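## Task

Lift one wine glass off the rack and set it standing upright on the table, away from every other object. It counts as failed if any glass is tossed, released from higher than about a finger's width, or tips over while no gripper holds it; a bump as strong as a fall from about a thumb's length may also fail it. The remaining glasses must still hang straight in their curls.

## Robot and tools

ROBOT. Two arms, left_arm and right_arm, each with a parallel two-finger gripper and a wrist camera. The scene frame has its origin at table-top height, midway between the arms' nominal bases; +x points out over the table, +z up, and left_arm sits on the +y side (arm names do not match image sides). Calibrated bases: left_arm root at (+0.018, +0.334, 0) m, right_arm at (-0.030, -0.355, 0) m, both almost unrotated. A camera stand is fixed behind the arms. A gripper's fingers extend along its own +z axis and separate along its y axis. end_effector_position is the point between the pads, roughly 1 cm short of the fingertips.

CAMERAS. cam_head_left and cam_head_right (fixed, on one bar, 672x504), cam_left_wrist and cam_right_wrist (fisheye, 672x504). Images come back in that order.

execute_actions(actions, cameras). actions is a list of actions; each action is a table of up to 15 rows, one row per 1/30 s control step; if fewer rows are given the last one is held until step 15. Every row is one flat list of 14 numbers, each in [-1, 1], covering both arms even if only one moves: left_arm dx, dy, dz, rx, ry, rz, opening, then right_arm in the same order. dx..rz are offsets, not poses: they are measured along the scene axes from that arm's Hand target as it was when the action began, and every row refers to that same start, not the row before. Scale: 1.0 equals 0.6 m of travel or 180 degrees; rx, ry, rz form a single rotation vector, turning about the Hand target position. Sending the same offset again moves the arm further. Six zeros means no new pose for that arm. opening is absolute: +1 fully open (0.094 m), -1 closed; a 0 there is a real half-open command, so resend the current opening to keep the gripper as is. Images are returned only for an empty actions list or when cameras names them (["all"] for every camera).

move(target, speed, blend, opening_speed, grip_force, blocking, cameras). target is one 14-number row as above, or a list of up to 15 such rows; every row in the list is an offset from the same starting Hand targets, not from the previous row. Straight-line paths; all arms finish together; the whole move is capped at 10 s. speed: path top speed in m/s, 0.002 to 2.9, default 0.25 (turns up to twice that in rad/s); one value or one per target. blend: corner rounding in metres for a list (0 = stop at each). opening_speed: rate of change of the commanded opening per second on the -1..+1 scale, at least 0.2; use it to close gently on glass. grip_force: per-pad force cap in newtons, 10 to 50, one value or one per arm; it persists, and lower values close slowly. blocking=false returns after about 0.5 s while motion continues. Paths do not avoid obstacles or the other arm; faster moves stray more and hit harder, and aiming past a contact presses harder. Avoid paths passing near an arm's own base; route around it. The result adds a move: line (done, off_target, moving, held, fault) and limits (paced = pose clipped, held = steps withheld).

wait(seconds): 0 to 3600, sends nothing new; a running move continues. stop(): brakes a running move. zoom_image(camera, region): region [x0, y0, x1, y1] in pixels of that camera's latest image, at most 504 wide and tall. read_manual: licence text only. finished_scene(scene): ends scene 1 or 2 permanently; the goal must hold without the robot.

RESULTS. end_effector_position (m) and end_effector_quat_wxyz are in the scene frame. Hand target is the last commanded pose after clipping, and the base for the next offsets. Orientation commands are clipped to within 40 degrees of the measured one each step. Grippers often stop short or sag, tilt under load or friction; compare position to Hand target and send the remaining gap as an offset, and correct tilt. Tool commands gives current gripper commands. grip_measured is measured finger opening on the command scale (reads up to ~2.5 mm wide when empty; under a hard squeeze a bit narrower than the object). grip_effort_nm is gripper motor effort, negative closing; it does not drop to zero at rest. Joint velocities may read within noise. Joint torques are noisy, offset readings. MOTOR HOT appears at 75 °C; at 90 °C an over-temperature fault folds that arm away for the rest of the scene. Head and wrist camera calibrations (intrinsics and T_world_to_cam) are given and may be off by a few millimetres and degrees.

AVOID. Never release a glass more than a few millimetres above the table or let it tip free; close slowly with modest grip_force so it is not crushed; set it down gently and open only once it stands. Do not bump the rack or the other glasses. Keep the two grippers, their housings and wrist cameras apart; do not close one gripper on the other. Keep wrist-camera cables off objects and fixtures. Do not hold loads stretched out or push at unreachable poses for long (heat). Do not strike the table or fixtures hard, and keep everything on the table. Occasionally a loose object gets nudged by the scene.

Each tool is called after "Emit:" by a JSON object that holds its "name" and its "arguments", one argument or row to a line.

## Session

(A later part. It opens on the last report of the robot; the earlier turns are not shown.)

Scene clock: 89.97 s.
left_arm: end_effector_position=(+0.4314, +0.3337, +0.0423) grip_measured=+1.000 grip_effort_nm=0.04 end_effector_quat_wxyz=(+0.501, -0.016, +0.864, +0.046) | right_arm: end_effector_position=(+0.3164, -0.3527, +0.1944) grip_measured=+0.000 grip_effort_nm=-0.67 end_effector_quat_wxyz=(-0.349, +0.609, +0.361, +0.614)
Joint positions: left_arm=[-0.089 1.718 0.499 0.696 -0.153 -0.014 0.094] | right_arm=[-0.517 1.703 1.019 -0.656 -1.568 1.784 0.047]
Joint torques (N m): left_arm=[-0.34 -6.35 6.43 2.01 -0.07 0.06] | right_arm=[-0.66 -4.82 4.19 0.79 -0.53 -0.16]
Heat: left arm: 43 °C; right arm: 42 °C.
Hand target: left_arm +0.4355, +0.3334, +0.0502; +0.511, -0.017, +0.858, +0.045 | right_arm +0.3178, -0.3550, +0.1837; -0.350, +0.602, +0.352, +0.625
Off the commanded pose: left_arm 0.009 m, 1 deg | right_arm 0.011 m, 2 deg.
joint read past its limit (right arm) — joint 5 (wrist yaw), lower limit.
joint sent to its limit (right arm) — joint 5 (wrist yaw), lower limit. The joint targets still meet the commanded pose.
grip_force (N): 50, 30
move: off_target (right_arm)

Emit:
{"name": "move", "arguments": {
  "target": [0,0,0,0,0,0,1, 0,0,0,0,0,0,0.4],
  "opening_speed": 0.3,
  "cameras": ["cam_head_left","cam_head_right","cam_right_wrist"]
}}

Scene clock: 98.87 s.
left_arm: end_effector_position=(+0.4314, +0.3337, +0.0423) grip_measured=+1.000 grip_effort_nm=0.04 end_effector_quat_wxyz=(+0.501, -0.016, +0.864, +0.046) | right_arm: end_effector_position=(+0.3174, -0.3532, +0.1910) grip_measured=+0.399 grip_effort_nm=0.06 end_effector_quat_wxyz=(-0.346, +0.608, +0.363, +0.616)
Joint positions: left_arm=[-0.089 1.718 0.499 0.696 -0.153 -0.014 0.094] | right_arm=[-0.517 1.715 1.019 -0.653 -1.568 1.765 0.066]
Joint torques (N m): left_arm=[0.01 -6.53 6.95 2.02 -0.1 0.03] | right_arm=[-0.62 -5.74 4.3 0.66 -0.56 -0.03]
Heat: left arm: 43 °C; right arm: 42 °C.
Hand target: left_arm +0.4355, +0.3334, +0.0502; +0.511, -0.017, +0.858, +0.045 | right_arm +0.3178, -0.3550, +0.1836; -0.350, +0.602, +0.352, +0.625
Off the commanded pose: left_arm 0.009 m, 1 deg | right_arm 0.008 m, 2 deg.
joint read past its limit (right arm) — joint 5 (wrist yaw), lower limit.
joint sent to its limit (right arm) — joint 5 (wrist yaw), lower limit. The joint targets still meet the commanded pose.
grip_force (N): 50, 30
move: done
cam_right_wrist: T_world_to_cam=[[-0.86295, 0.49596, 0.09664, 0.43895], [-0.14236, -0.42215, 0.89528, -0.23042], [0.48482, 0.75882, 0.4349, 0.13454]] pos_world=[0.28076, -0.41706, 0.10535]

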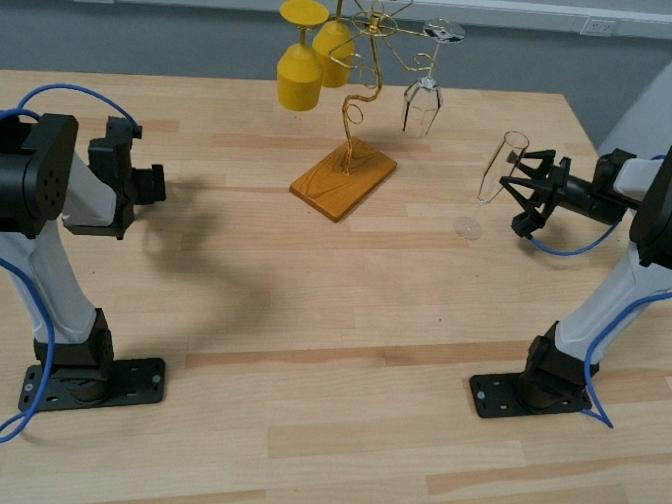

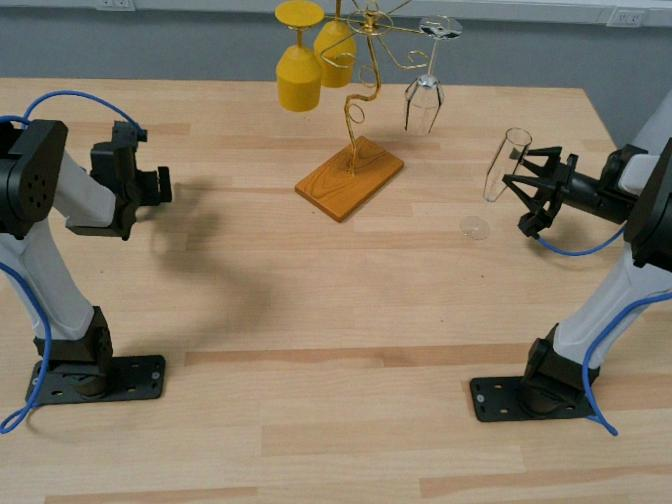

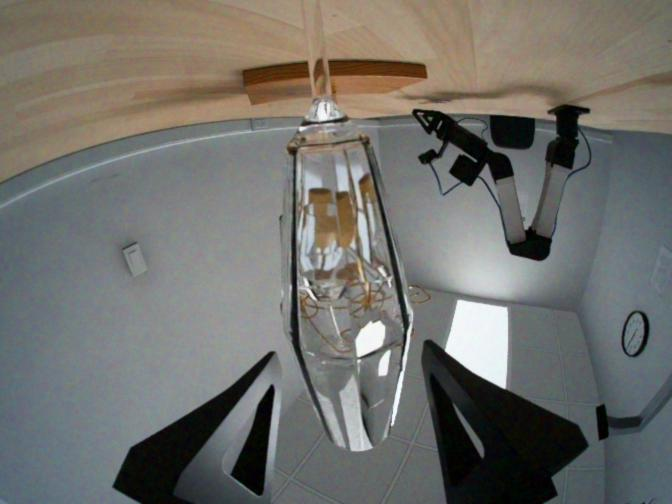

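Emit:
{"name": "move", "arguments": {
  "target": [
    [0,0,0,0,0,0,1, 0,0,0,0,0,0,1],
    [0,0,0,0,0,0,1, -0.0498,-0.0868,0,0,0,-0.0732,1],
    [0,0,0,0,0,0,1, -0.1079,-0.188,0.02,0,0,-0.159,1]
  ],
  "speed": 0.1,
  "blend": [0,0.02,0],
  "cameras": ["cam_head_left","cam_head_right","cam_right_wrist"]
}}

Scene clock: 102.93 s.
left_arm: end_effector_position=(+0.4314, +0.3337, +0.0423) grip_measured=+1.000 grip_effort_nm=0.04 end_effector_quat_wxyz=(+0.501, -0.016, +0.864, +0.046) | right_arm: end_effector_position=(+0.2567, -0.4707, +0.1897) grip_measured=+0.999 grip_effort_nm=0.06 end_effector_quat_wxyz=(-0.201, +0.676, +0.210, +0.677)
Joint positions: left_arm=[-0.089 1.718 0.499 0.696 -0.153 -0.014 0.094] | right_arm=[-0.979 1.556 0.843 -0.653 -1.568 1.763 0.094]
Joint torques (N m): left_arm=[0.1 -6.37 6.67 1.98 -0.09 0.04] | right_arm=[-0.76 -9.21 4.22 0.38 -0.54 0.12]
Heat: left arm: 43 °C; right arm: 42 °C.
Hand target: left_arm +0.4355, +0.3334, +0.0502; +0.511, -0.017, +0.858, +0.045 | right_arm +0.2531, -0.4678, +0.1956; -0.185, +0.670, +0.193, +0.693
Off the commanded pose: left_arm 0.009 m, 1 deg | right_arm 0.008 m, 3 deg.
joint read past its limit (right arm) — joint 5 (wrist yaw), lower limit.
joint sent to its limit (right arm) — joint 5 (wrist yaw), lower limit. The joint targets are off in orientation, not in position.
grip_force (N): 50, 30
move: off_target (right_arm)
cam_right_wrist: T_world_to_cam=[[-0.55085, 0.82713, 0.11143, 0.5179], [-0.30809, -0.3256, 0.8939, -0.19922], [0.77566, 0.45807, 0.43419, 0.03763]] pos_world=[0.19472, -0.51048, 0.10403]

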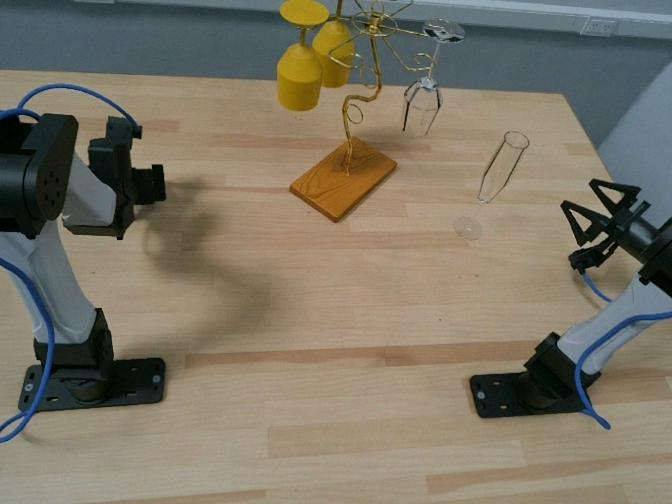

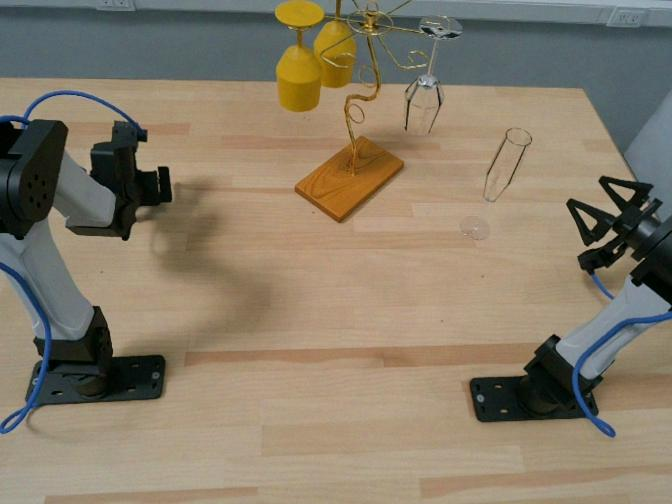

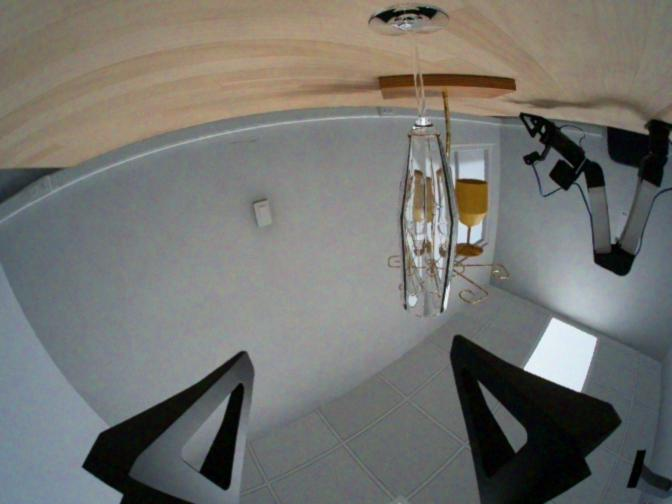

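Emit:
{"name": "finished_scene", "arguments": {
  "scene": 1
}}

The scene is finished: the task was done.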